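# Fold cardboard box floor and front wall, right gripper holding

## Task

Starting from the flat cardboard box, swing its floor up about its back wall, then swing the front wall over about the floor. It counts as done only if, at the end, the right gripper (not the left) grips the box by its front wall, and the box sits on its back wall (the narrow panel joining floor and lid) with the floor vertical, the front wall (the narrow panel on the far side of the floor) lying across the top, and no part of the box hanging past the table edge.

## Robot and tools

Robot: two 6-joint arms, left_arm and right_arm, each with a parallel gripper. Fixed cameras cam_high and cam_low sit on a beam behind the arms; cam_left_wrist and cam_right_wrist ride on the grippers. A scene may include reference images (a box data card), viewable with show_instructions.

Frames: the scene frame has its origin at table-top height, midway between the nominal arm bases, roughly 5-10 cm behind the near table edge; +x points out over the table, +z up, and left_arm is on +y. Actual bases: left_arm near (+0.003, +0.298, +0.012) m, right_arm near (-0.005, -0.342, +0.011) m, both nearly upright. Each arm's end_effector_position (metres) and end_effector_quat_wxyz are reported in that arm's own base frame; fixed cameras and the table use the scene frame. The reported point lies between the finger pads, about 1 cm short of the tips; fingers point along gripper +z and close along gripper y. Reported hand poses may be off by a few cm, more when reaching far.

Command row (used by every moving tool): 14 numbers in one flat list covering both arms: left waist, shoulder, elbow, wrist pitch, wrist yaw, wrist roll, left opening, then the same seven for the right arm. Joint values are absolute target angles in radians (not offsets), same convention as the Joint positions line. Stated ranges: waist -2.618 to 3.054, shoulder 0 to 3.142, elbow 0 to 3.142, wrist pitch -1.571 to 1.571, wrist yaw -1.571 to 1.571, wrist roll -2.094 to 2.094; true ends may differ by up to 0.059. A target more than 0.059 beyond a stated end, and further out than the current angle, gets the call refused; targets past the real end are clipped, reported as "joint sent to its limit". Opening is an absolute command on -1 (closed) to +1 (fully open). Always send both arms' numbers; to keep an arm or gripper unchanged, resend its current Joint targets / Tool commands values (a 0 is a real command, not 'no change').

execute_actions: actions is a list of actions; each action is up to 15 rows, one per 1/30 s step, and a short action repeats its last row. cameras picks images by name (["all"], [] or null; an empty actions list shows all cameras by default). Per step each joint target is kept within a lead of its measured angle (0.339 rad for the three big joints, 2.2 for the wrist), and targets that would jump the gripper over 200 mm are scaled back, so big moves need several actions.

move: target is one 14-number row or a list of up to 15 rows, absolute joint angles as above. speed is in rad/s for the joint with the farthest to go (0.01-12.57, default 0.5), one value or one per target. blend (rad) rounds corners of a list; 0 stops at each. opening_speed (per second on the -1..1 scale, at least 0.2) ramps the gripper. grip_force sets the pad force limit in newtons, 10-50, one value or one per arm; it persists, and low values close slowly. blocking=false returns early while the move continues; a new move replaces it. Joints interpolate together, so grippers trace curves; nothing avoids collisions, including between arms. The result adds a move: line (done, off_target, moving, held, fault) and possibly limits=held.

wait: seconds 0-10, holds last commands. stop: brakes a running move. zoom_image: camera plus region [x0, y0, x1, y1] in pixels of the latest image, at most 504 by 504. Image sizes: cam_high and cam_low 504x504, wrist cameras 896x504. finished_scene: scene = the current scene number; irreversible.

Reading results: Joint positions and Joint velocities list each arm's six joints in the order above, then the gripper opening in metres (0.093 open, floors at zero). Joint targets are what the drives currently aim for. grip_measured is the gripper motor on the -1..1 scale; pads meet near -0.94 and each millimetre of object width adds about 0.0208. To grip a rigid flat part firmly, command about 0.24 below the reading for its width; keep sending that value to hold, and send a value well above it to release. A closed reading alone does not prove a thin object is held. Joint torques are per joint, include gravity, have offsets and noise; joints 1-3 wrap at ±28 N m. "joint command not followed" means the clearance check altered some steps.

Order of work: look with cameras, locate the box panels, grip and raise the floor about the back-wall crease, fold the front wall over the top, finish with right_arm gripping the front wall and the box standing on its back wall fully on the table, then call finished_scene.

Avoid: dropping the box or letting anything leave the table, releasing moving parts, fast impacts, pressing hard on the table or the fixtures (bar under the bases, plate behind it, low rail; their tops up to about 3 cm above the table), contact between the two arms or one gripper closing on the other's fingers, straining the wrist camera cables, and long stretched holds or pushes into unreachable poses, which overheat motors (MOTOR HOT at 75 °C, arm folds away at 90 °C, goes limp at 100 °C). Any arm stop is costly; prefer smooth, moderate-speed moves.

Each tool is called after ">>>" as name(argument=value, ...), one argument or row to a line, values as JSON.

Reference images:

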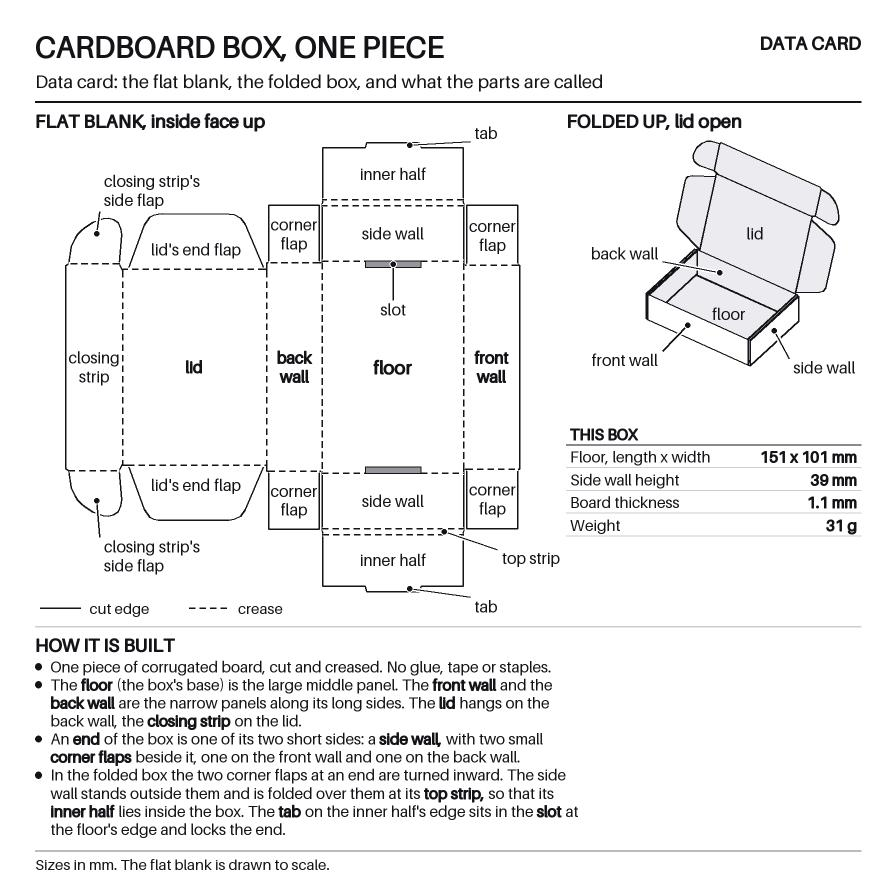

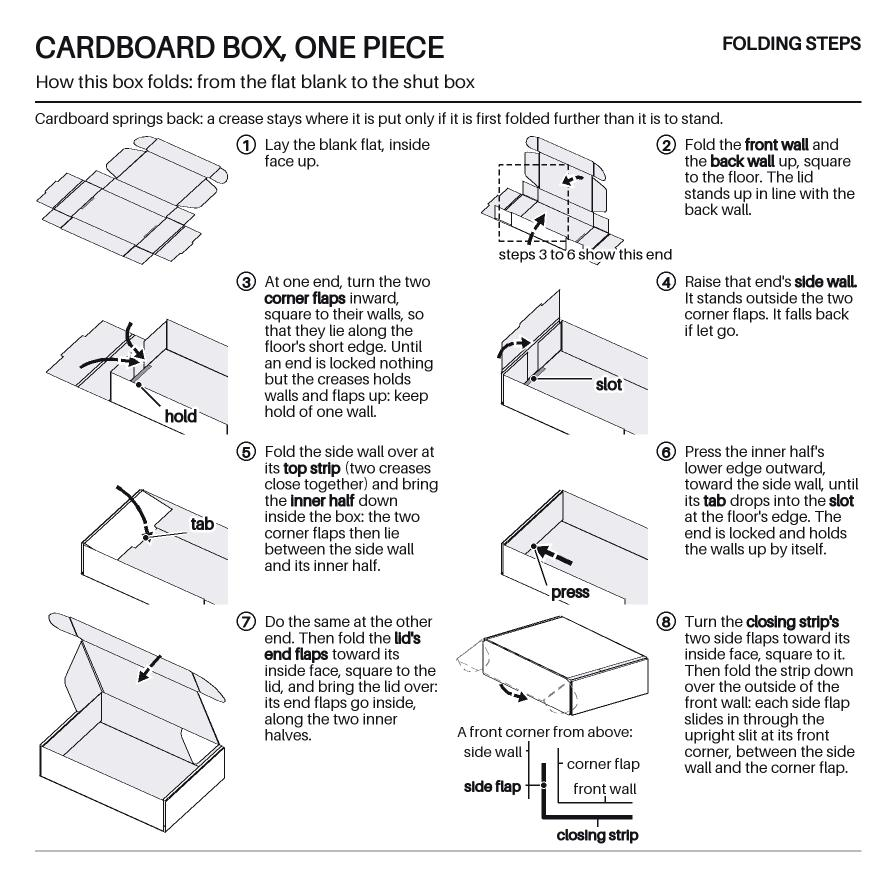

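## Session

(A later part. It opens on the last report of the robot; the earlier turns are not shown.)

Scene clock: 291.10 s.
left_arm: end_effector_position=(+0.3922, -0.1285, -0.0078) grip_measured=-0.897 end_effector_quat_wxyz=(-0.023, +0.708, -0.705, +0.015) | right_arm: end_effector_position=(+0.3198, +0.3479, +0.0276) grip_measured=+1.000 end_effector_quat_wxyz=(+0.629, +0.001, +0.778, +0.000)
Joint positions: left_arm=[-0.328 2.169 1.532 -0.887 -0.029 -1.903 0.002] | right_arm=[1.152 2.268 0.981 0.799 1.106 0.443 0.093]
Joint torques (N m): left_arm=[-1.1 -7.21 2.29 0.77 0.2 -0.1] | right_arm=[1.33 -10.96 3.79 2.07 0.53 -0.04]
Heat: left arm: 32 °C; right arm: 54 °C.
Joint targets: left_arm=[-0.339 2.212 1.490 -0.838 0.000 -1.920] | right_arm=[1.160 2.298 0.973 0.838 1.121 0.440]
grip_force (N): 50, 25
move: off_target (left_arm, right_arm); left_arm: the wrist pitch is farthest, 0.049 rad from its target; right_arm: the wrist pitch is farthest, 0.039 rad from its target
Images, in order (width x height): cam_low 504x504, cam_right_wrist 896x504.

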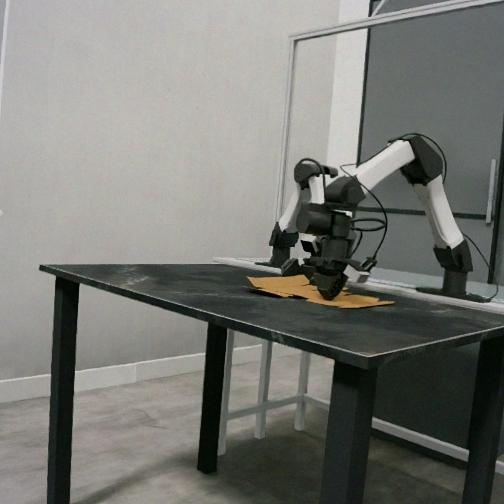

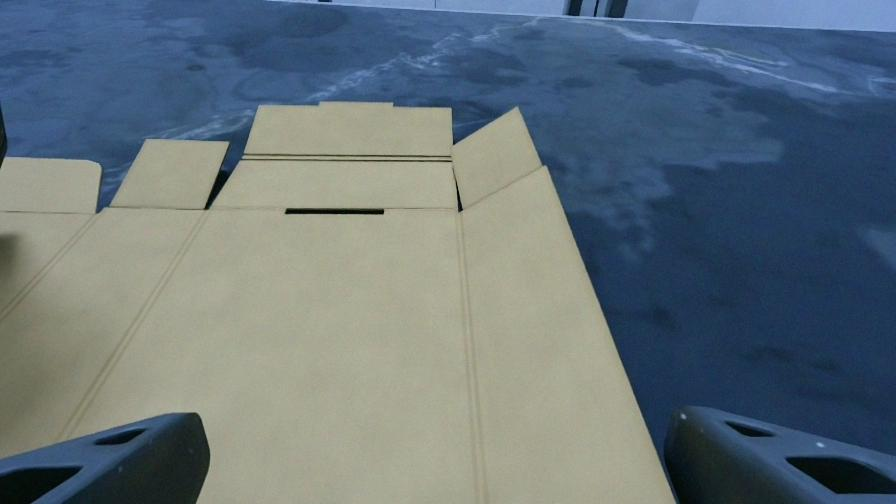

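>>> move(
  target=[-0.339, 2.212, 1.490, -0.838, 0, -1.92, -0.9, 1.160, 2.298, 0.973, 0.838, 1.122, 0.44, -0.6],
  grip_force=[50, 35],
  opening_speed=0.6,
  cameras=["cam_right_wrist", "cam_low"],
)

>>> zoom_image(
  camera="cam_low",
  region=[210, 205, 330, 325],
)

Scene clock: 297.57 s.
left_arm: end_effector_position=(+0.3944, -0.1279, -0.0076) grip_measured=-0.897 end_effector_quat_wxyz=(-0.028, +0.708, -0.705, +0.017) | right_arm: end_effector_position=(+0.3202, +0.3381, +0.0377) grip_measured=-0.598 end_effector_quat_wxyz=(+0.646, +0.027, +0.763, -0.022)
Joint positions: left_arm=[-0.328 2.169 1.532 -0.88 -0.036 -1.903 0.002] | right_arm=[1.155 2.266 0.981 0.829 1.189 0.429 0.016]
Joint torques (N m): left_arm=[-0.98 -7.35 2.4 0.73 0.25 -0.12] | right_arm=[1.32 -10.93 3.77 1.72 -0.24 0.09]
Heat: left arm: 32 °C; right arm: 52 °C.
Joint targets: left_arm=[-0.339 2.212 1.490 -0.838 -0.001 -1.920] | right_arm=[1.163 2.296 0.973 0.838 1.132 0.440]
grip_force (N): 50, 35
move: off_target (left_arm, right_arm); left_arm: the shoulder is farthest, 0.043 rad from its target; right_arm: the wrist yaw is farthest, 0.067 rad from its target
Images, in order (width x height): cam_low 504x504, cam_right_wrist 896x504.

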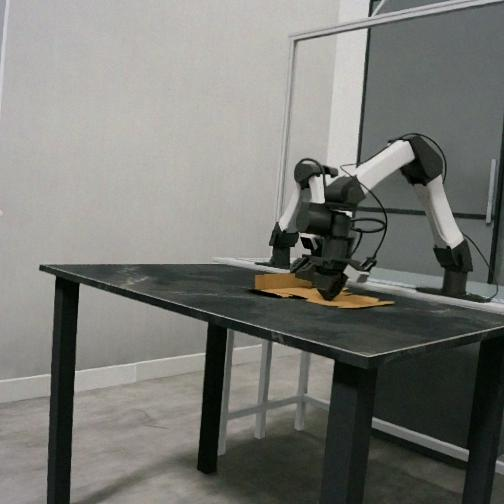

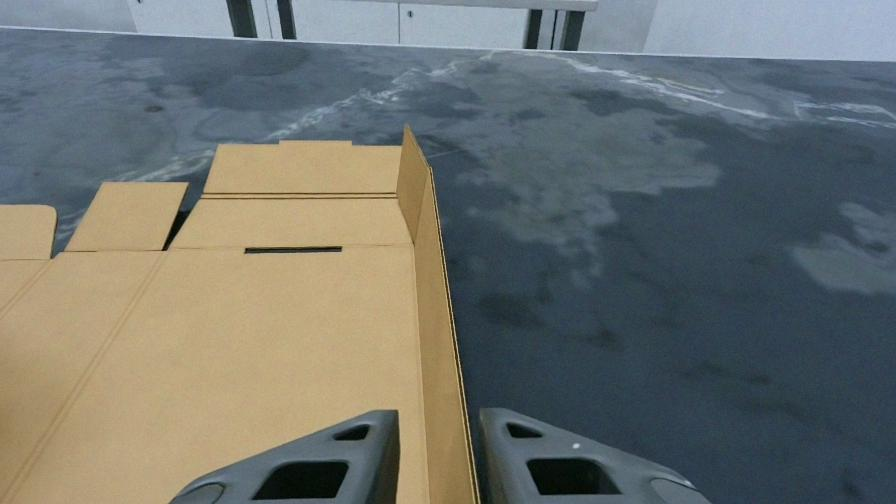

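Scaled by 4.200 from the camera's 504x504 image, which has a finer 720x720 frame.

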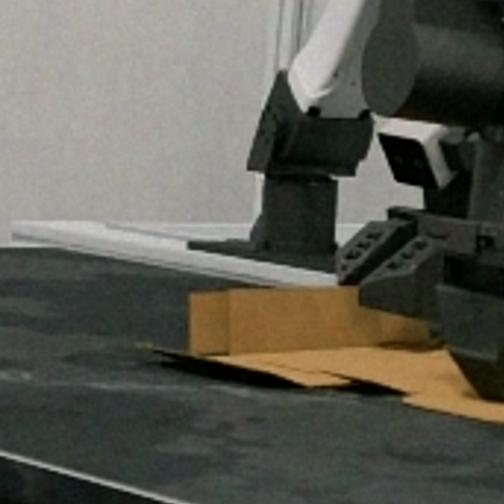

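>>> move(
  target=[
    [-0.339, 2.212, 1.490, -0.838, 0, -1.92, -0.9, 1.170, 2.335, 0.972, 0.870, 1.132, 0.44, -0.6],
    [-0.339, 2.212, 1.490, -0.838, 0, -1.92, -0.9, 1.170, 2.335, 0.972, 0.870, 1.132, 0.44, -1.0],
  ],
  speed=0.2,
  opening_speed=0.5,
  cameras=["cam_right_wrist", "cam_low"],
)

>>> zoom_image(
  camera="cam_low",
  region=[210, 205, 330, 325],
)

Scene clock: 302.03 s.
left_arm: end_effector_position=(+0.3999, -0.1298, -0.0076) grip_measured=-0.897 end_effector_quat_wxyz=(-0.034, +0.708, -0.705, +0.028) | right_arm: end_effector_position=(+0.3165, +0.3413, +0.0230) grip_measured=-0.975 end_effector_quat_wxyz=(+0.640, +0.012, +0.768, -0.020)
Joint positions: left_arm=[-0.328 2.169 1.531 -0.854 -0.036 -1.903 0.002] | right_arm=[1.162 2.302 0.98 0.844 1.169 0.429 0]
Joint torques (N m): left_arm=[-0.98 -7.41 2.44 0.53 0.25 -0.1] | right_arm=[1.16 -10.66 3.66 1.91 -0.09 0.09]
Heat: left arm: 32 °C; right arm: 51 °C.
Joint targets: left_arm=[-0.339 2.212 1.490 -0.838 0.000 -1.920] | right_arm=[1.169 2.335 0.972 0.869 1.124 0.440]
grip_force (N): 50, 35
move: off_target (left_arm, right_arm); left_arm: the shoulder is farthest, 0.043 rad from its target; right_arm: the wrist yaw is farthest, 0.037 rad from its target
Images, in order (width x height): cam_low 504x504, cam_right_wrist 896x504.

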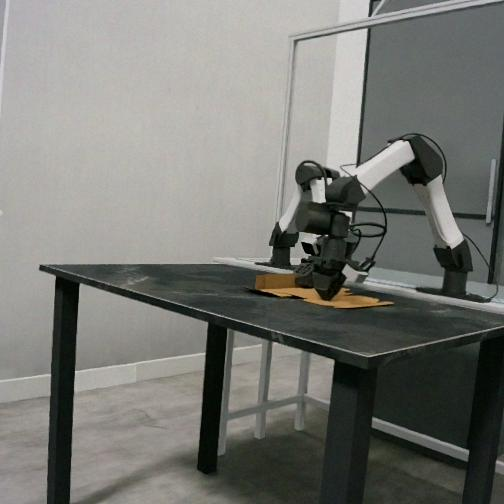

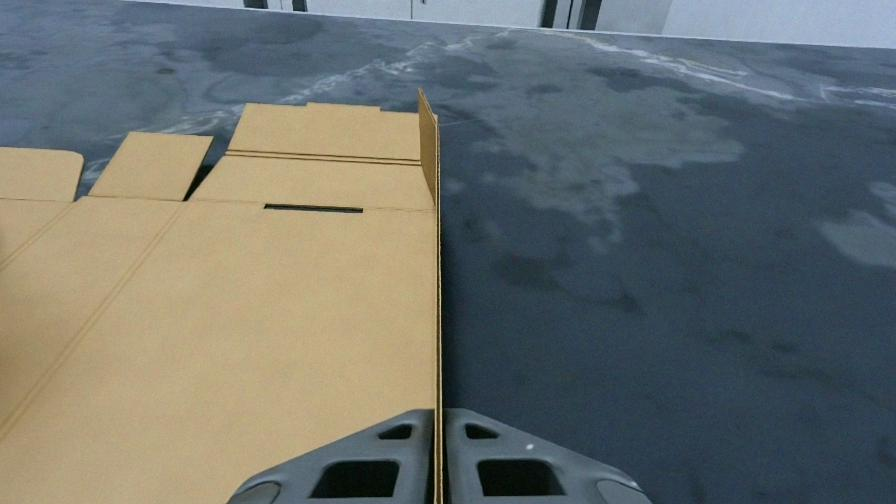

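Scaled by 4.200 from the camera's 504x504 image, which has a finer 720x720 frame.

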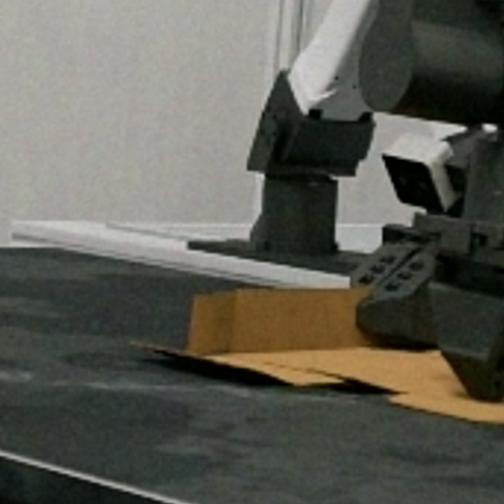

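>>> move(
  target=[
    [-0.339, 2.212, 1.490, -0.838, 0, -1.92, -0.9, 1.198, 2.27, 1.139, 0.54, 1.27, 0.135, -1.0],
    [-0.339, 2.212, 1.490, -0.838, 0, -1.92, -0.9, 1.227, 2.305, 1.348, 0.31, 1.364, -0.197, -1.0],
  ],
  speed=0.25,
  blend=[0.1, 0],
  cameras=["all"],
)

>>> zoom_image(
  camera="cam_low",
  region=[210, 205, 330, 325],
)

Scene clock: 321.73 s.
left_arm: end_effector_position=(+0.4018, -0.1288, -0.0074) grip_measured=-0.898 end_effector_quat_wxyz=(-0.039, +0.708, -0.704, +0.028) | right_arm: end_effector_position=(+0.3182, +0.3785, +0.0774) grip_measured=-0.975 end_effector_quat_wxyz=(+0.579, -0.227, +0.710, -0.330)
Joint positions: left_arm=[-0.328 2.169 1.531 -0.847 -0.045 -1.903 0.002] | right_arm=[1.213 2.299 1.319 0.335 1.385 -0.191 0]
Joint torques (N m): left_arm=[-1.01 -7.45 2.45 0.49 0.34 -0.11] | right_arm=[1.65 -15.09 7.88 1.14 0.24 -0.03]
Motor temperatures (°C): left_arm=[21 32 27 26 23 22 20] | right_arm=[22 49 36 33 22 23 22]
Heat: left arm: 32 °C; right arm: 49 °C.
Joint targets: left_arm=[-0.339 2.212 1.490 -0.839 0.000 -1.920] | right_arm=[1.225 2.305 1.348 0.310 1.362 -0.197]
grip_force (N): 50, 35
move: off_target (left_arm); left_arm: the wrist yaw is farthest, 0.045 rad from its target

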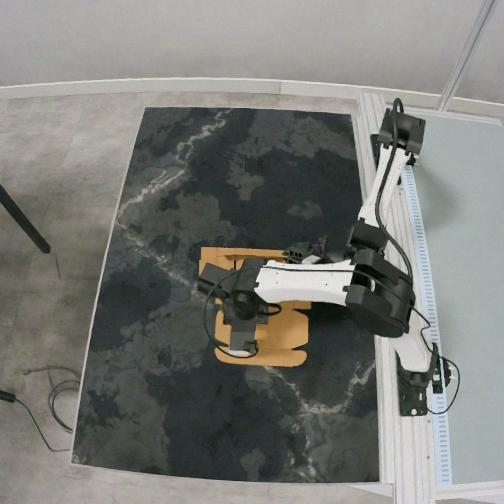

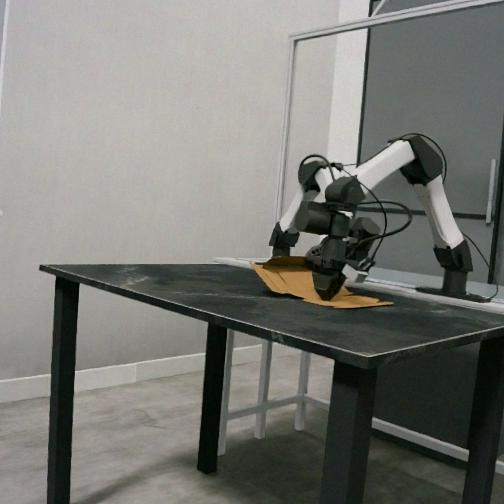

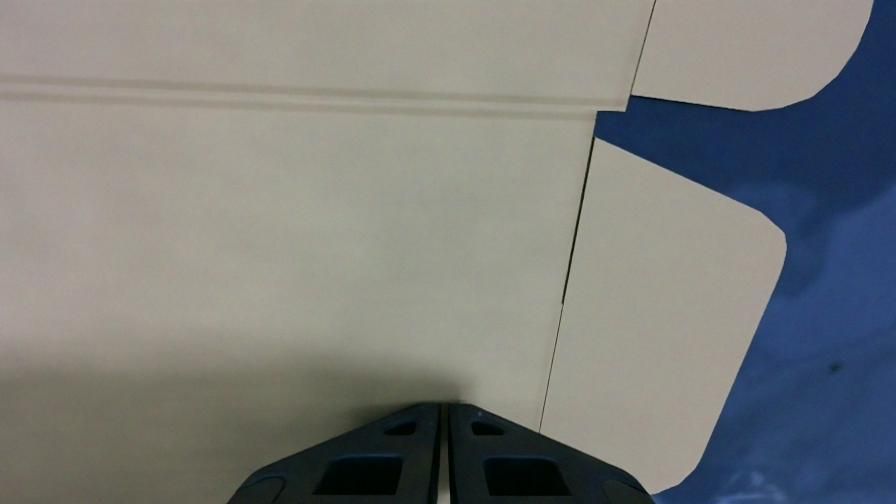

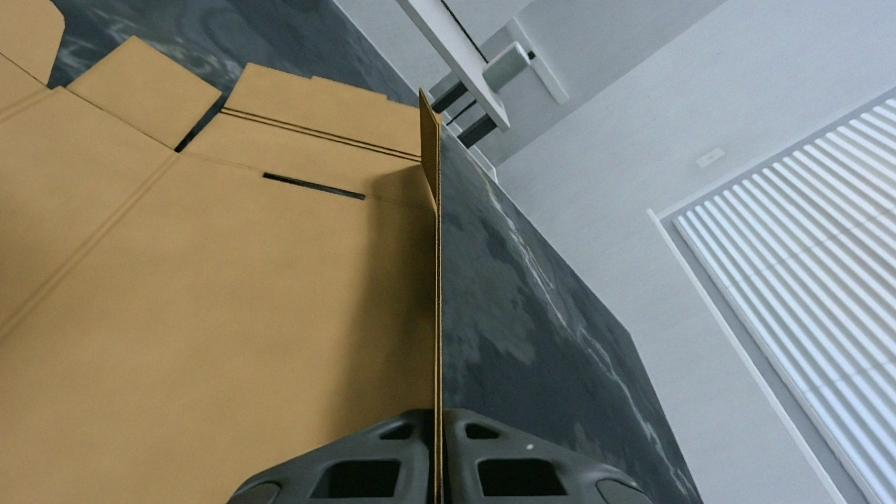

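Scaled by 4.200 from the camera's 504x504 image, which has a finer 720x720 frame.

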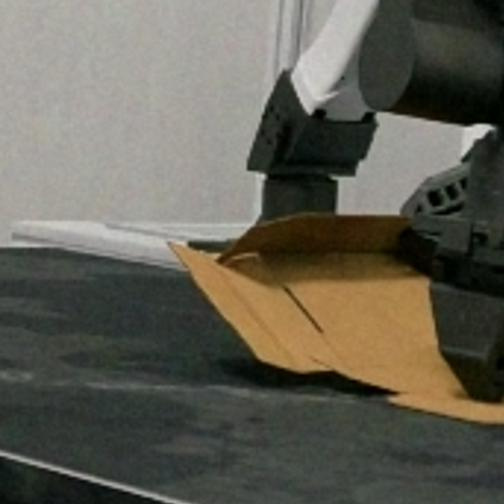

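>>> move(
  target=[
    [-0.339, 2.212, 1.490, -0.838, 0, -1.92, -0.9, 1.254, 2.40, 1.572, 0.285, 1.42, -0.656, -1.0],
    [-0.339, 2.212, 1.490, -0.838, 0, -1.92, -0.9, 1.267, 2.495, 1.67, 0.52, 1.455, -1.078, -1.0],
  ],
  speed=0.3,
  blend=[0.1, 0],
  cameras=["all"],
)

>>> zoom_image(
  camera="cam_low",
  region=[210, 205, 330, 325],
)

Scene clock: 327.57 s.
left_arm: end_effector_position=(+0.4019, -0.1294, -0.0074) grip_measured=-0.898 end_effector_quat_wxyz=(-0.038, +0.709, -0.704, +0.030) | right_arm: end_effector_position=(+0.3233, +0.4437, +0.1181) grip_measured=-0.975 end_effector_quat_wxyz=(+0.492, -0.382, +0.607, -0.493)
Joint positions: left_arm=[-0.328 2.169 1.531 -0.846 -0.042 -1.905 0.002] | right_arm=[1.251 2.454 1.644 0.506 1.472 -1.047 0]
Joint torques (N m): left_arm=[-1.07 -7.41 2.48 0.49 0.32 -0.07] | right_arm=[2.02 -13.71 8.24 1.65 0.2 -0.15]
Heat: left arm: 32 °C; right arm: 50 °C.
Joint targets: left_arm=[-0.339 2.212 1.490 -0.838 0.001 -1.921] | right_arm=[1.267 2.495 1.669 0.520 1.465 -1.069]
grip_force (N): 50, 35
move: off_target (left_arm, right_arm); left_arm: the shoulder is farthest, 0.043 rad from its target; right_arm: the shoulder is farthest, 0.041 rad from its target

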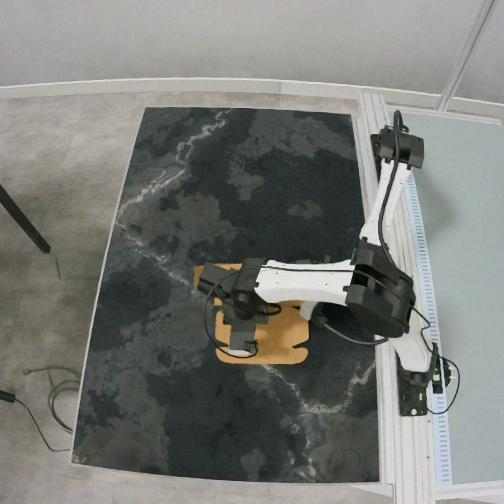

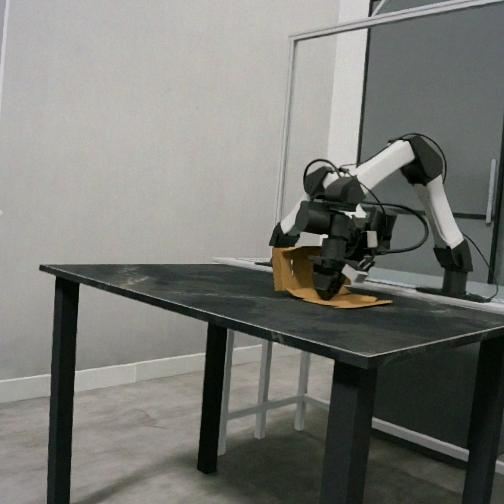

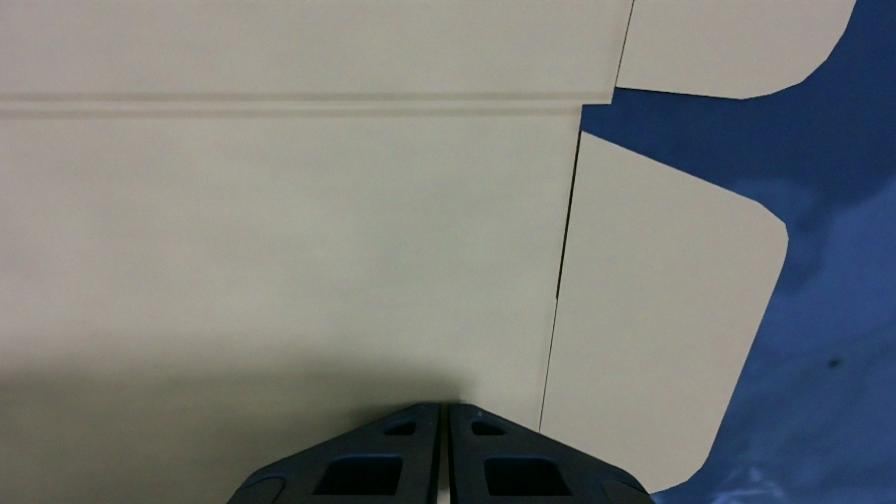

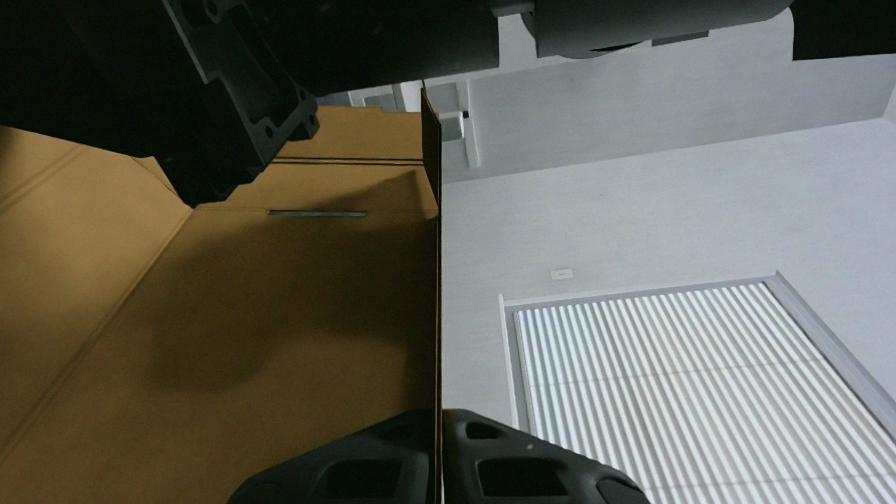

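Scaled by 4.200 from the camera's 504x504 image, which has a finer 720x720 frame.

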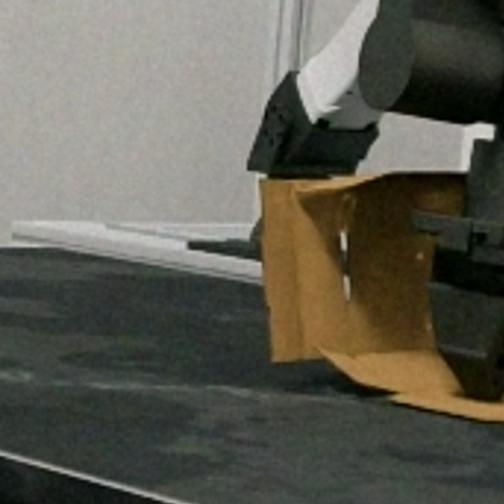

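>>> move(
  target=[-0.339, 2.212, 1.490, -0.838, 0, -1.92, -0.9, 1.283, 2.645, 1.762, 0.888, 1.485, -1.59, -1.0],
  speed=0.25,
  cameras=["all"],
)

>>> zoom_image(
  camera="cam_low",
  region=[210, 205, 330, 325],
)

Scene clock: 336.17 s.
left_arm: end_effector_position=(+0.4019, -0.1296, -0.0074) grip_measured=-0.898 end_effector_quat_wxyz=(-0.037, +0.712, -0.701, +0.030) | right_arm: end_effector_position=(+0.3226, +0.4648, +0.1078) grip_measured=-0.975 end_effector_quat_wxyz=(+0.452, -0.432, +0.558, -0.545)
Joint positions: left_arm=[-0.328 2.169 1.531 -0.846 -0.041 -1.912 0.002] | right_arm=[1.265 2.596 1.742 0.884 1.485 -1.567 0]
Joint torques (N m): left_arm=[-1.03 -7.35 2.5 0.49 0.3 -0.09] | right_arm=[2.32 -13.78 7.62 1.54 0.05 -0.17]
Heat: left arm: 32 °C; right arm: 50 °C.
Joint targets: left_arm=[-0.339 2.212 1.490 -0.838 0.000 -1.928] | right_arm=[1.284 2.644 1.762 0.889 1.485 -1.590]
grip_force (N): 50, 35
move: off_target (left_arm, right_arm); left_arm: the shoulder is farthest, 0.043 rad from its target; right_arm: the shoulder is farthest, 0.049 rad from its target

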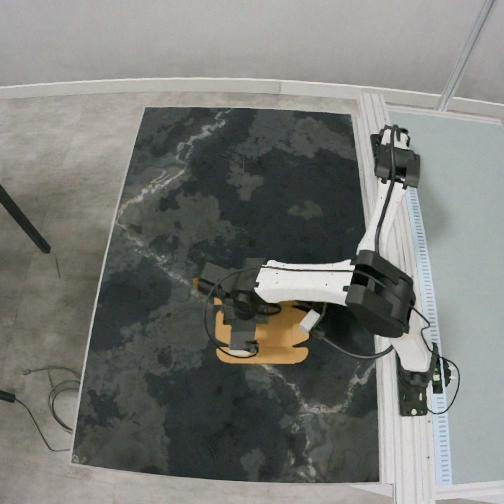

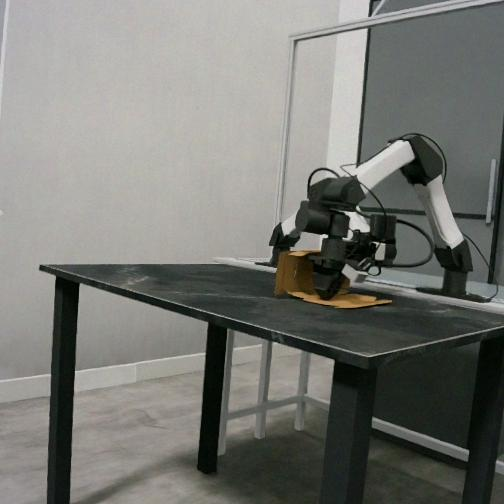

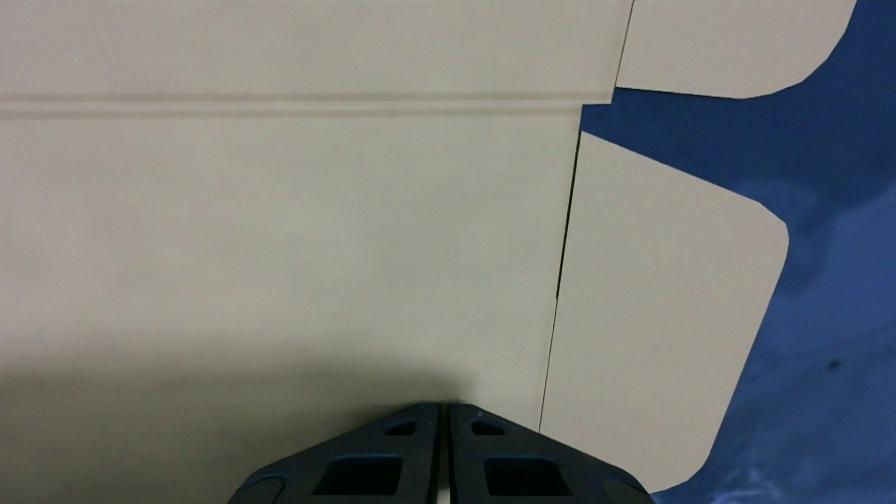

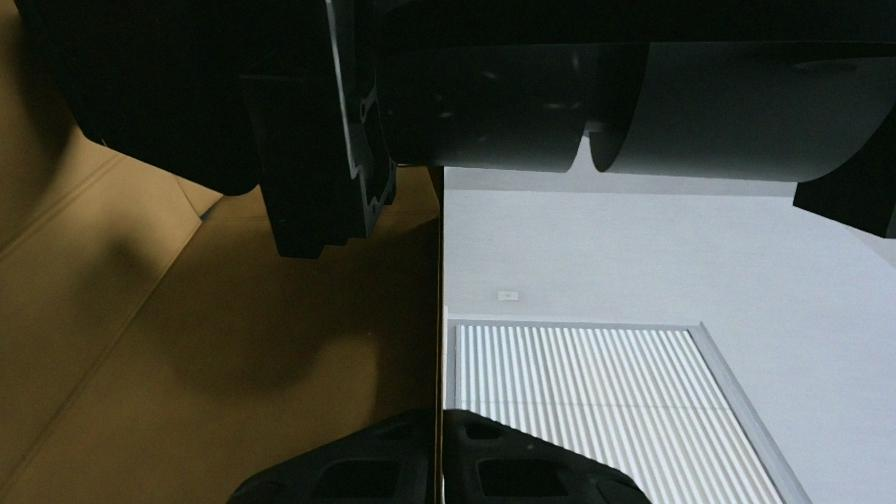

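Scaled by 4.200 from the camera's 504x504 image, which has a finer 720x720 frame.

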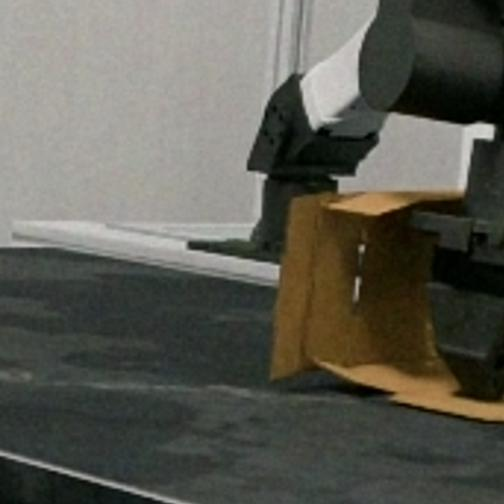

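>>> move(
  target=[-0.339, 2.212, 1.490, -0.838, 0, -1.92, -0.9, 1.283, 2.685, 1.768, 0.914, 1.485, -1.59, -1.0],
  speed=0.1,
  cameras=["cam_low", "cam_right_wrist", "cam_high"],
)

>>> zoom_image(
  camera="cam_low",
  region=[240, 225, 330, 315],
)

Scene clock: 339.17 s.
left_arm: end_effector_position=(+0.4019, -0.1296, -0.0074) grip_measured=-0.898 end_effector_quat_wxyz=(-0.037, +0.712, -0.700, +0.030) | right_arm: end_effector_position=(+0.3220, +0.4657, +0.0975) grip_measured=-0.975 end_effector_quat_wxyz=(+0.454, -0.430, +0.560, -0.544)
Joint positions: left_arm=[-0.328 2.169 1.531 -0.846 -0.041 -1.914 0.002] | right_arm=[1.267 2.627 1.751 0.918 1.488 -1.571 0]
Joint torques (N m): left_arm=[-1.06 -7.41 2.48 0.47 0.29 0.01] | right_arm=[1.95 -12.88 7.31 1.42 0.01 -0.11]
Heat: left arm: 32 °C; right arm: 50 °C.
Joint targets: left_arm=[-0.339 2.212 1.490 -0.838 0.000 -1.922] | right_arm=[1.281 2.685 1.768 0.913 1.484 -1.589]
grip_force (N): 50, 35
move: off_target (left_arm, right_arm); left_arm: the shoulder is farthest, 0.043 rad from its target; right_arm: the shoulder is farthest, 0.058 rad from its target
Images, in order (width x height): cam_high 504x504, cam_low 504x504, cam_right_wrist 896x504.

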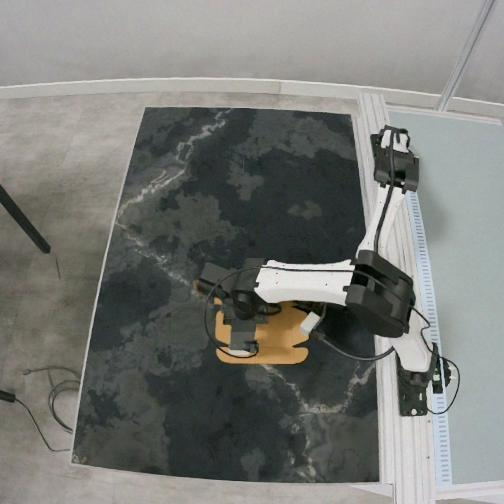

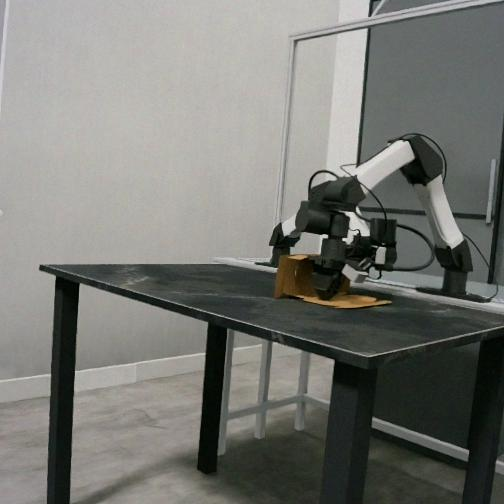

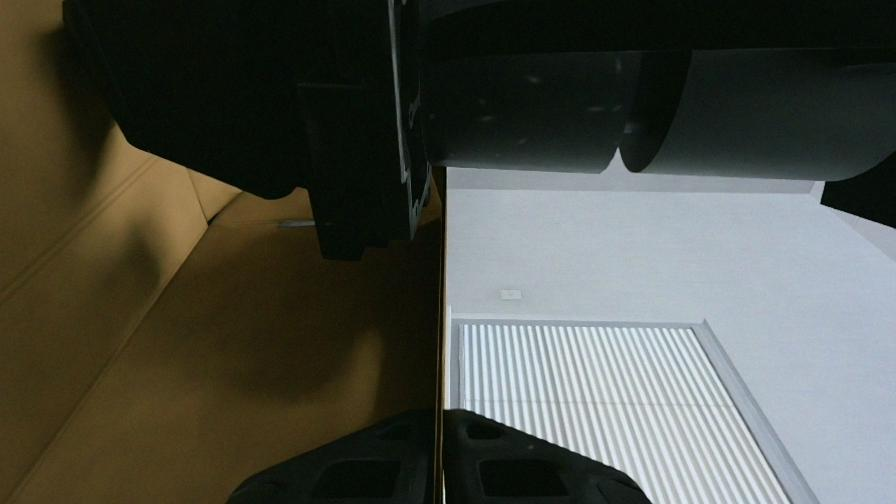

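Scaled by 5.600 from the camera's 504x504 image, which has a finer 720x720 frame.

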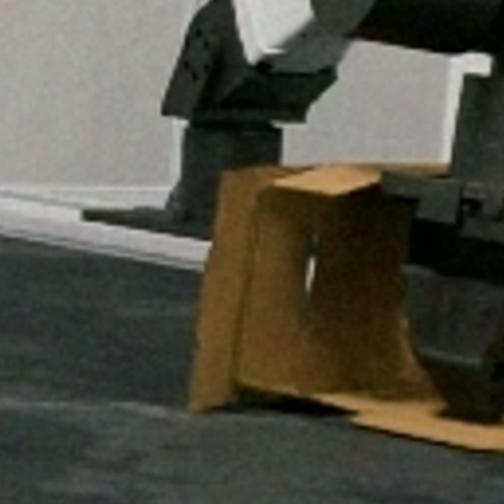

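>>> move(
  target=[-0.339, 2.11, 2.10, -1.55, 0, -1.91, -0.9, 1.283, 2.685, 1.768, 0.914, 1.485, -1.59, -1.0],
  speed=0.4,
  cameras=["all"],
)

>>> zoom_image(
  camera="cam_low",
  region=[240, 225, 390, 315],
)

Scene clock: 354.20 s.
left_arm: end_effector_position=(+0.3927, -0.1181, +0.1010) grip_measured=-0.898 end_effector_quat_wxyz=(-0.023, +0.709, -0.703, -0.045) | right_arm: end_effector_position=(+0.3250, +0.4736, +0.1738) grip_measured=-0.975 end_effector_quat_wxyz=(+0.549, -0.329, +0.611, -0.466)
Joint positions: left_arm=[-0.325 2.189 2.003 -1.447 -0.081 -1.908 0.002] | right_arm=[1.265 2.562 1.839 1.094 1.468 -1.567 0]
Joint torques (N m): left_arm=[-1.24 -18.48 13.3 -0.86 0.66 0.12] | right_arm=[2.3 -6.48 0.88 -0.63 -0.08 -0.17]
Heat: left arm: 34 °C; right arm: 49 °C.
Joint targets: left_arm=[-0.340 2.112 2.098 -1.541 0.000 -1.904] | right_arm=[1.284 2.684 1.769 0.923 1.477 -1.590]
grip_force (N): 50, 35
move: off_target (left_arm, right_arm); left_arm: the wrist pitch is farthest, 0.103 rad from its target; right_arm: the wrist pitch is farthest, 0.180 rad from its target

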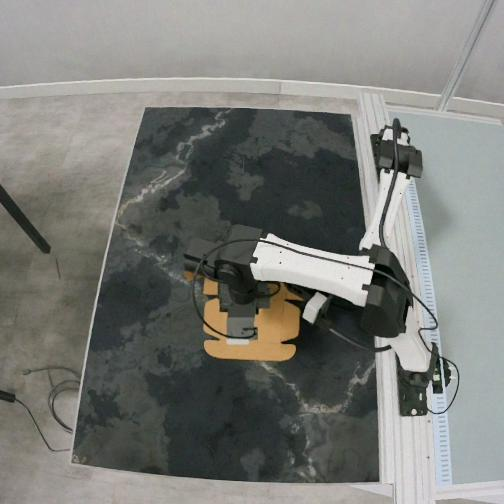

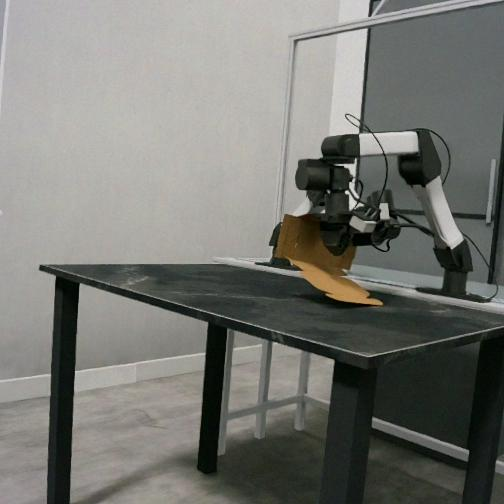

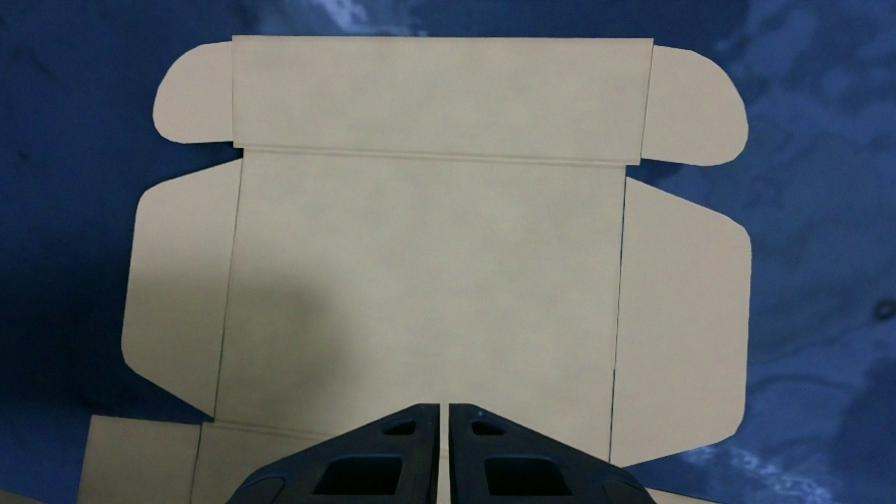

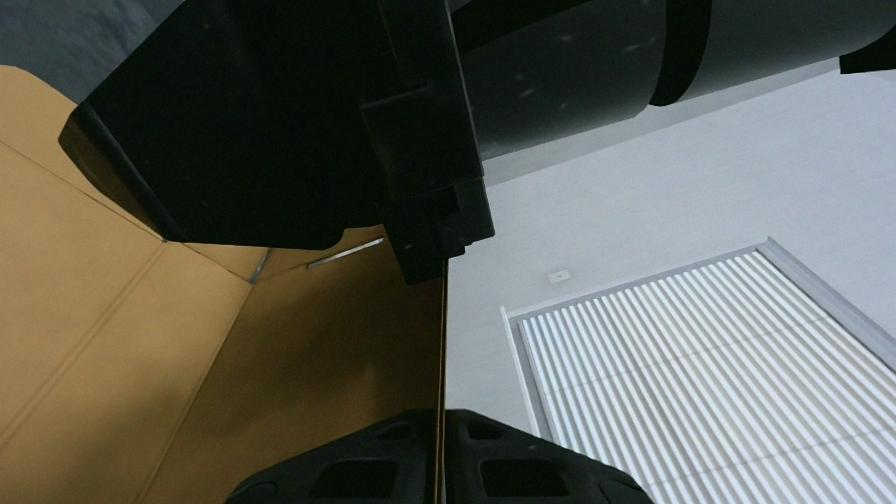

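Scaled by 3.360 from the camera's 504x504 image, which has a finer 720x720 frame.

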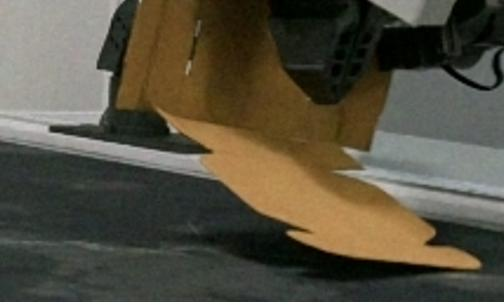

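>>> move(
  target=[-0.339, 2.15, 1.58, -0.98, -0.04, -1.91, -0.9, 1.283, 2.685, 1.768, 0.914, 1.485, -1.59, -1.0],
  speed=0.25,
  cameras=["all"],
)

>>> zoom_image(
  camera="cam_low",
  region=[240, 225, 390, 315],
)

Scene clock: 359.70 s.
left_arm: end_effector_position=(+0.3828, -0.1213, +0.0049) grip_measured=-0.898 end_effector_quat_wxyz=(-0.014, +0.711, -0.703, -0.022) | right_arm: end_effector_position=(+0.3210, +0.4706, +0.1043) grip_measured=-0.975 end_effector_quat_wxyz=(+0.465, -0.418, +0.567, -0.536)
Joint positions: left_arm=[-0.325 2.175 1.597 -1.019 -0.044 -1.908 0.002] | right_arm=[1.271 2.638 1.785 0.948 1.492 -1.587 0]
Joint torques (N m): left_arm=[-1.29 -13.57 4.38 0.42 0.04 0.06] | right_arm=[1.62 -13.98 4.64 0.95 0.03 -0.07]
Motor temperatures (°C): left_arm=[21 38 28 26 23 22 20] | right_arm=[22 48 37 31 22 22 22]
Heat: left arm: 38 °C; right arm: 48 °C.
Joint targets: left_arm=[-0.339 2.148 1.582 -0.988 -0.031 -1.910] | right_arm=[1.283 2.686 1.767 0.905 1.495 -1.600]
grip_force (N): 50, 35
move: off_target (left_arm, right_arm); left_arm: the wrist pitch is farthest, 0.039 rad from its target; right_arm: the shoulder is farthest, 0.047 rad from its target

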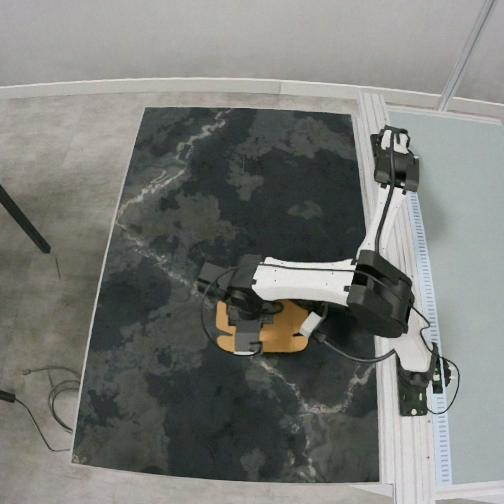

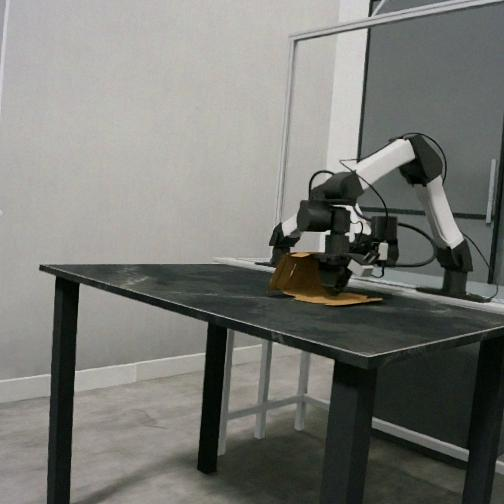

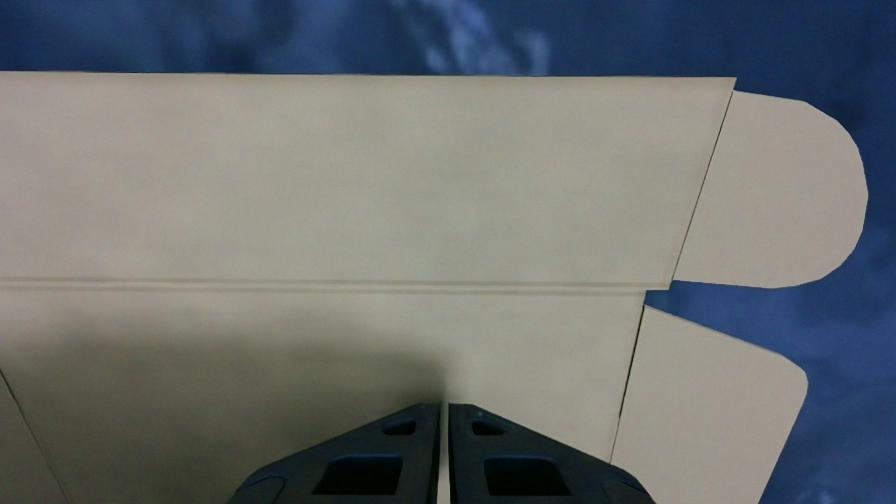

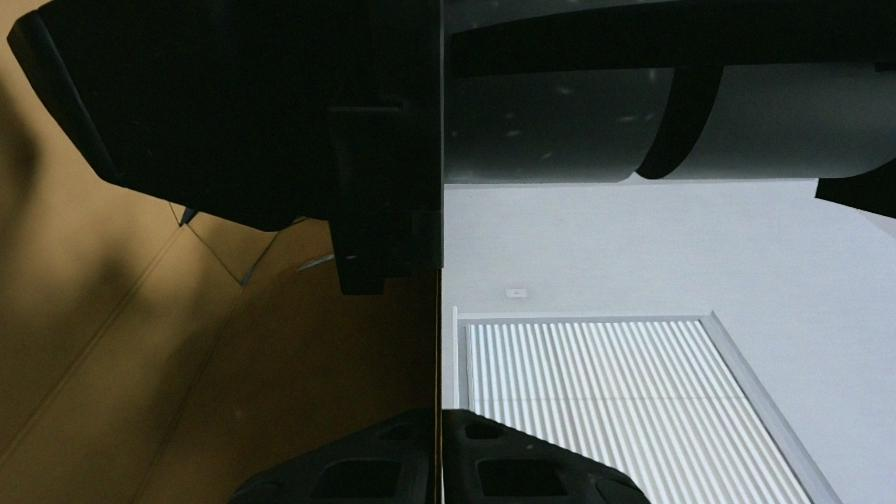

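Scaled by 3.360 from the camera's 504x504 image, which has a finer 720x720 frame.

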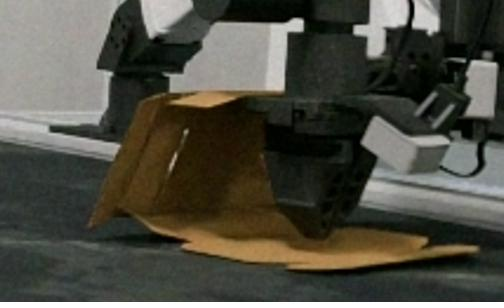

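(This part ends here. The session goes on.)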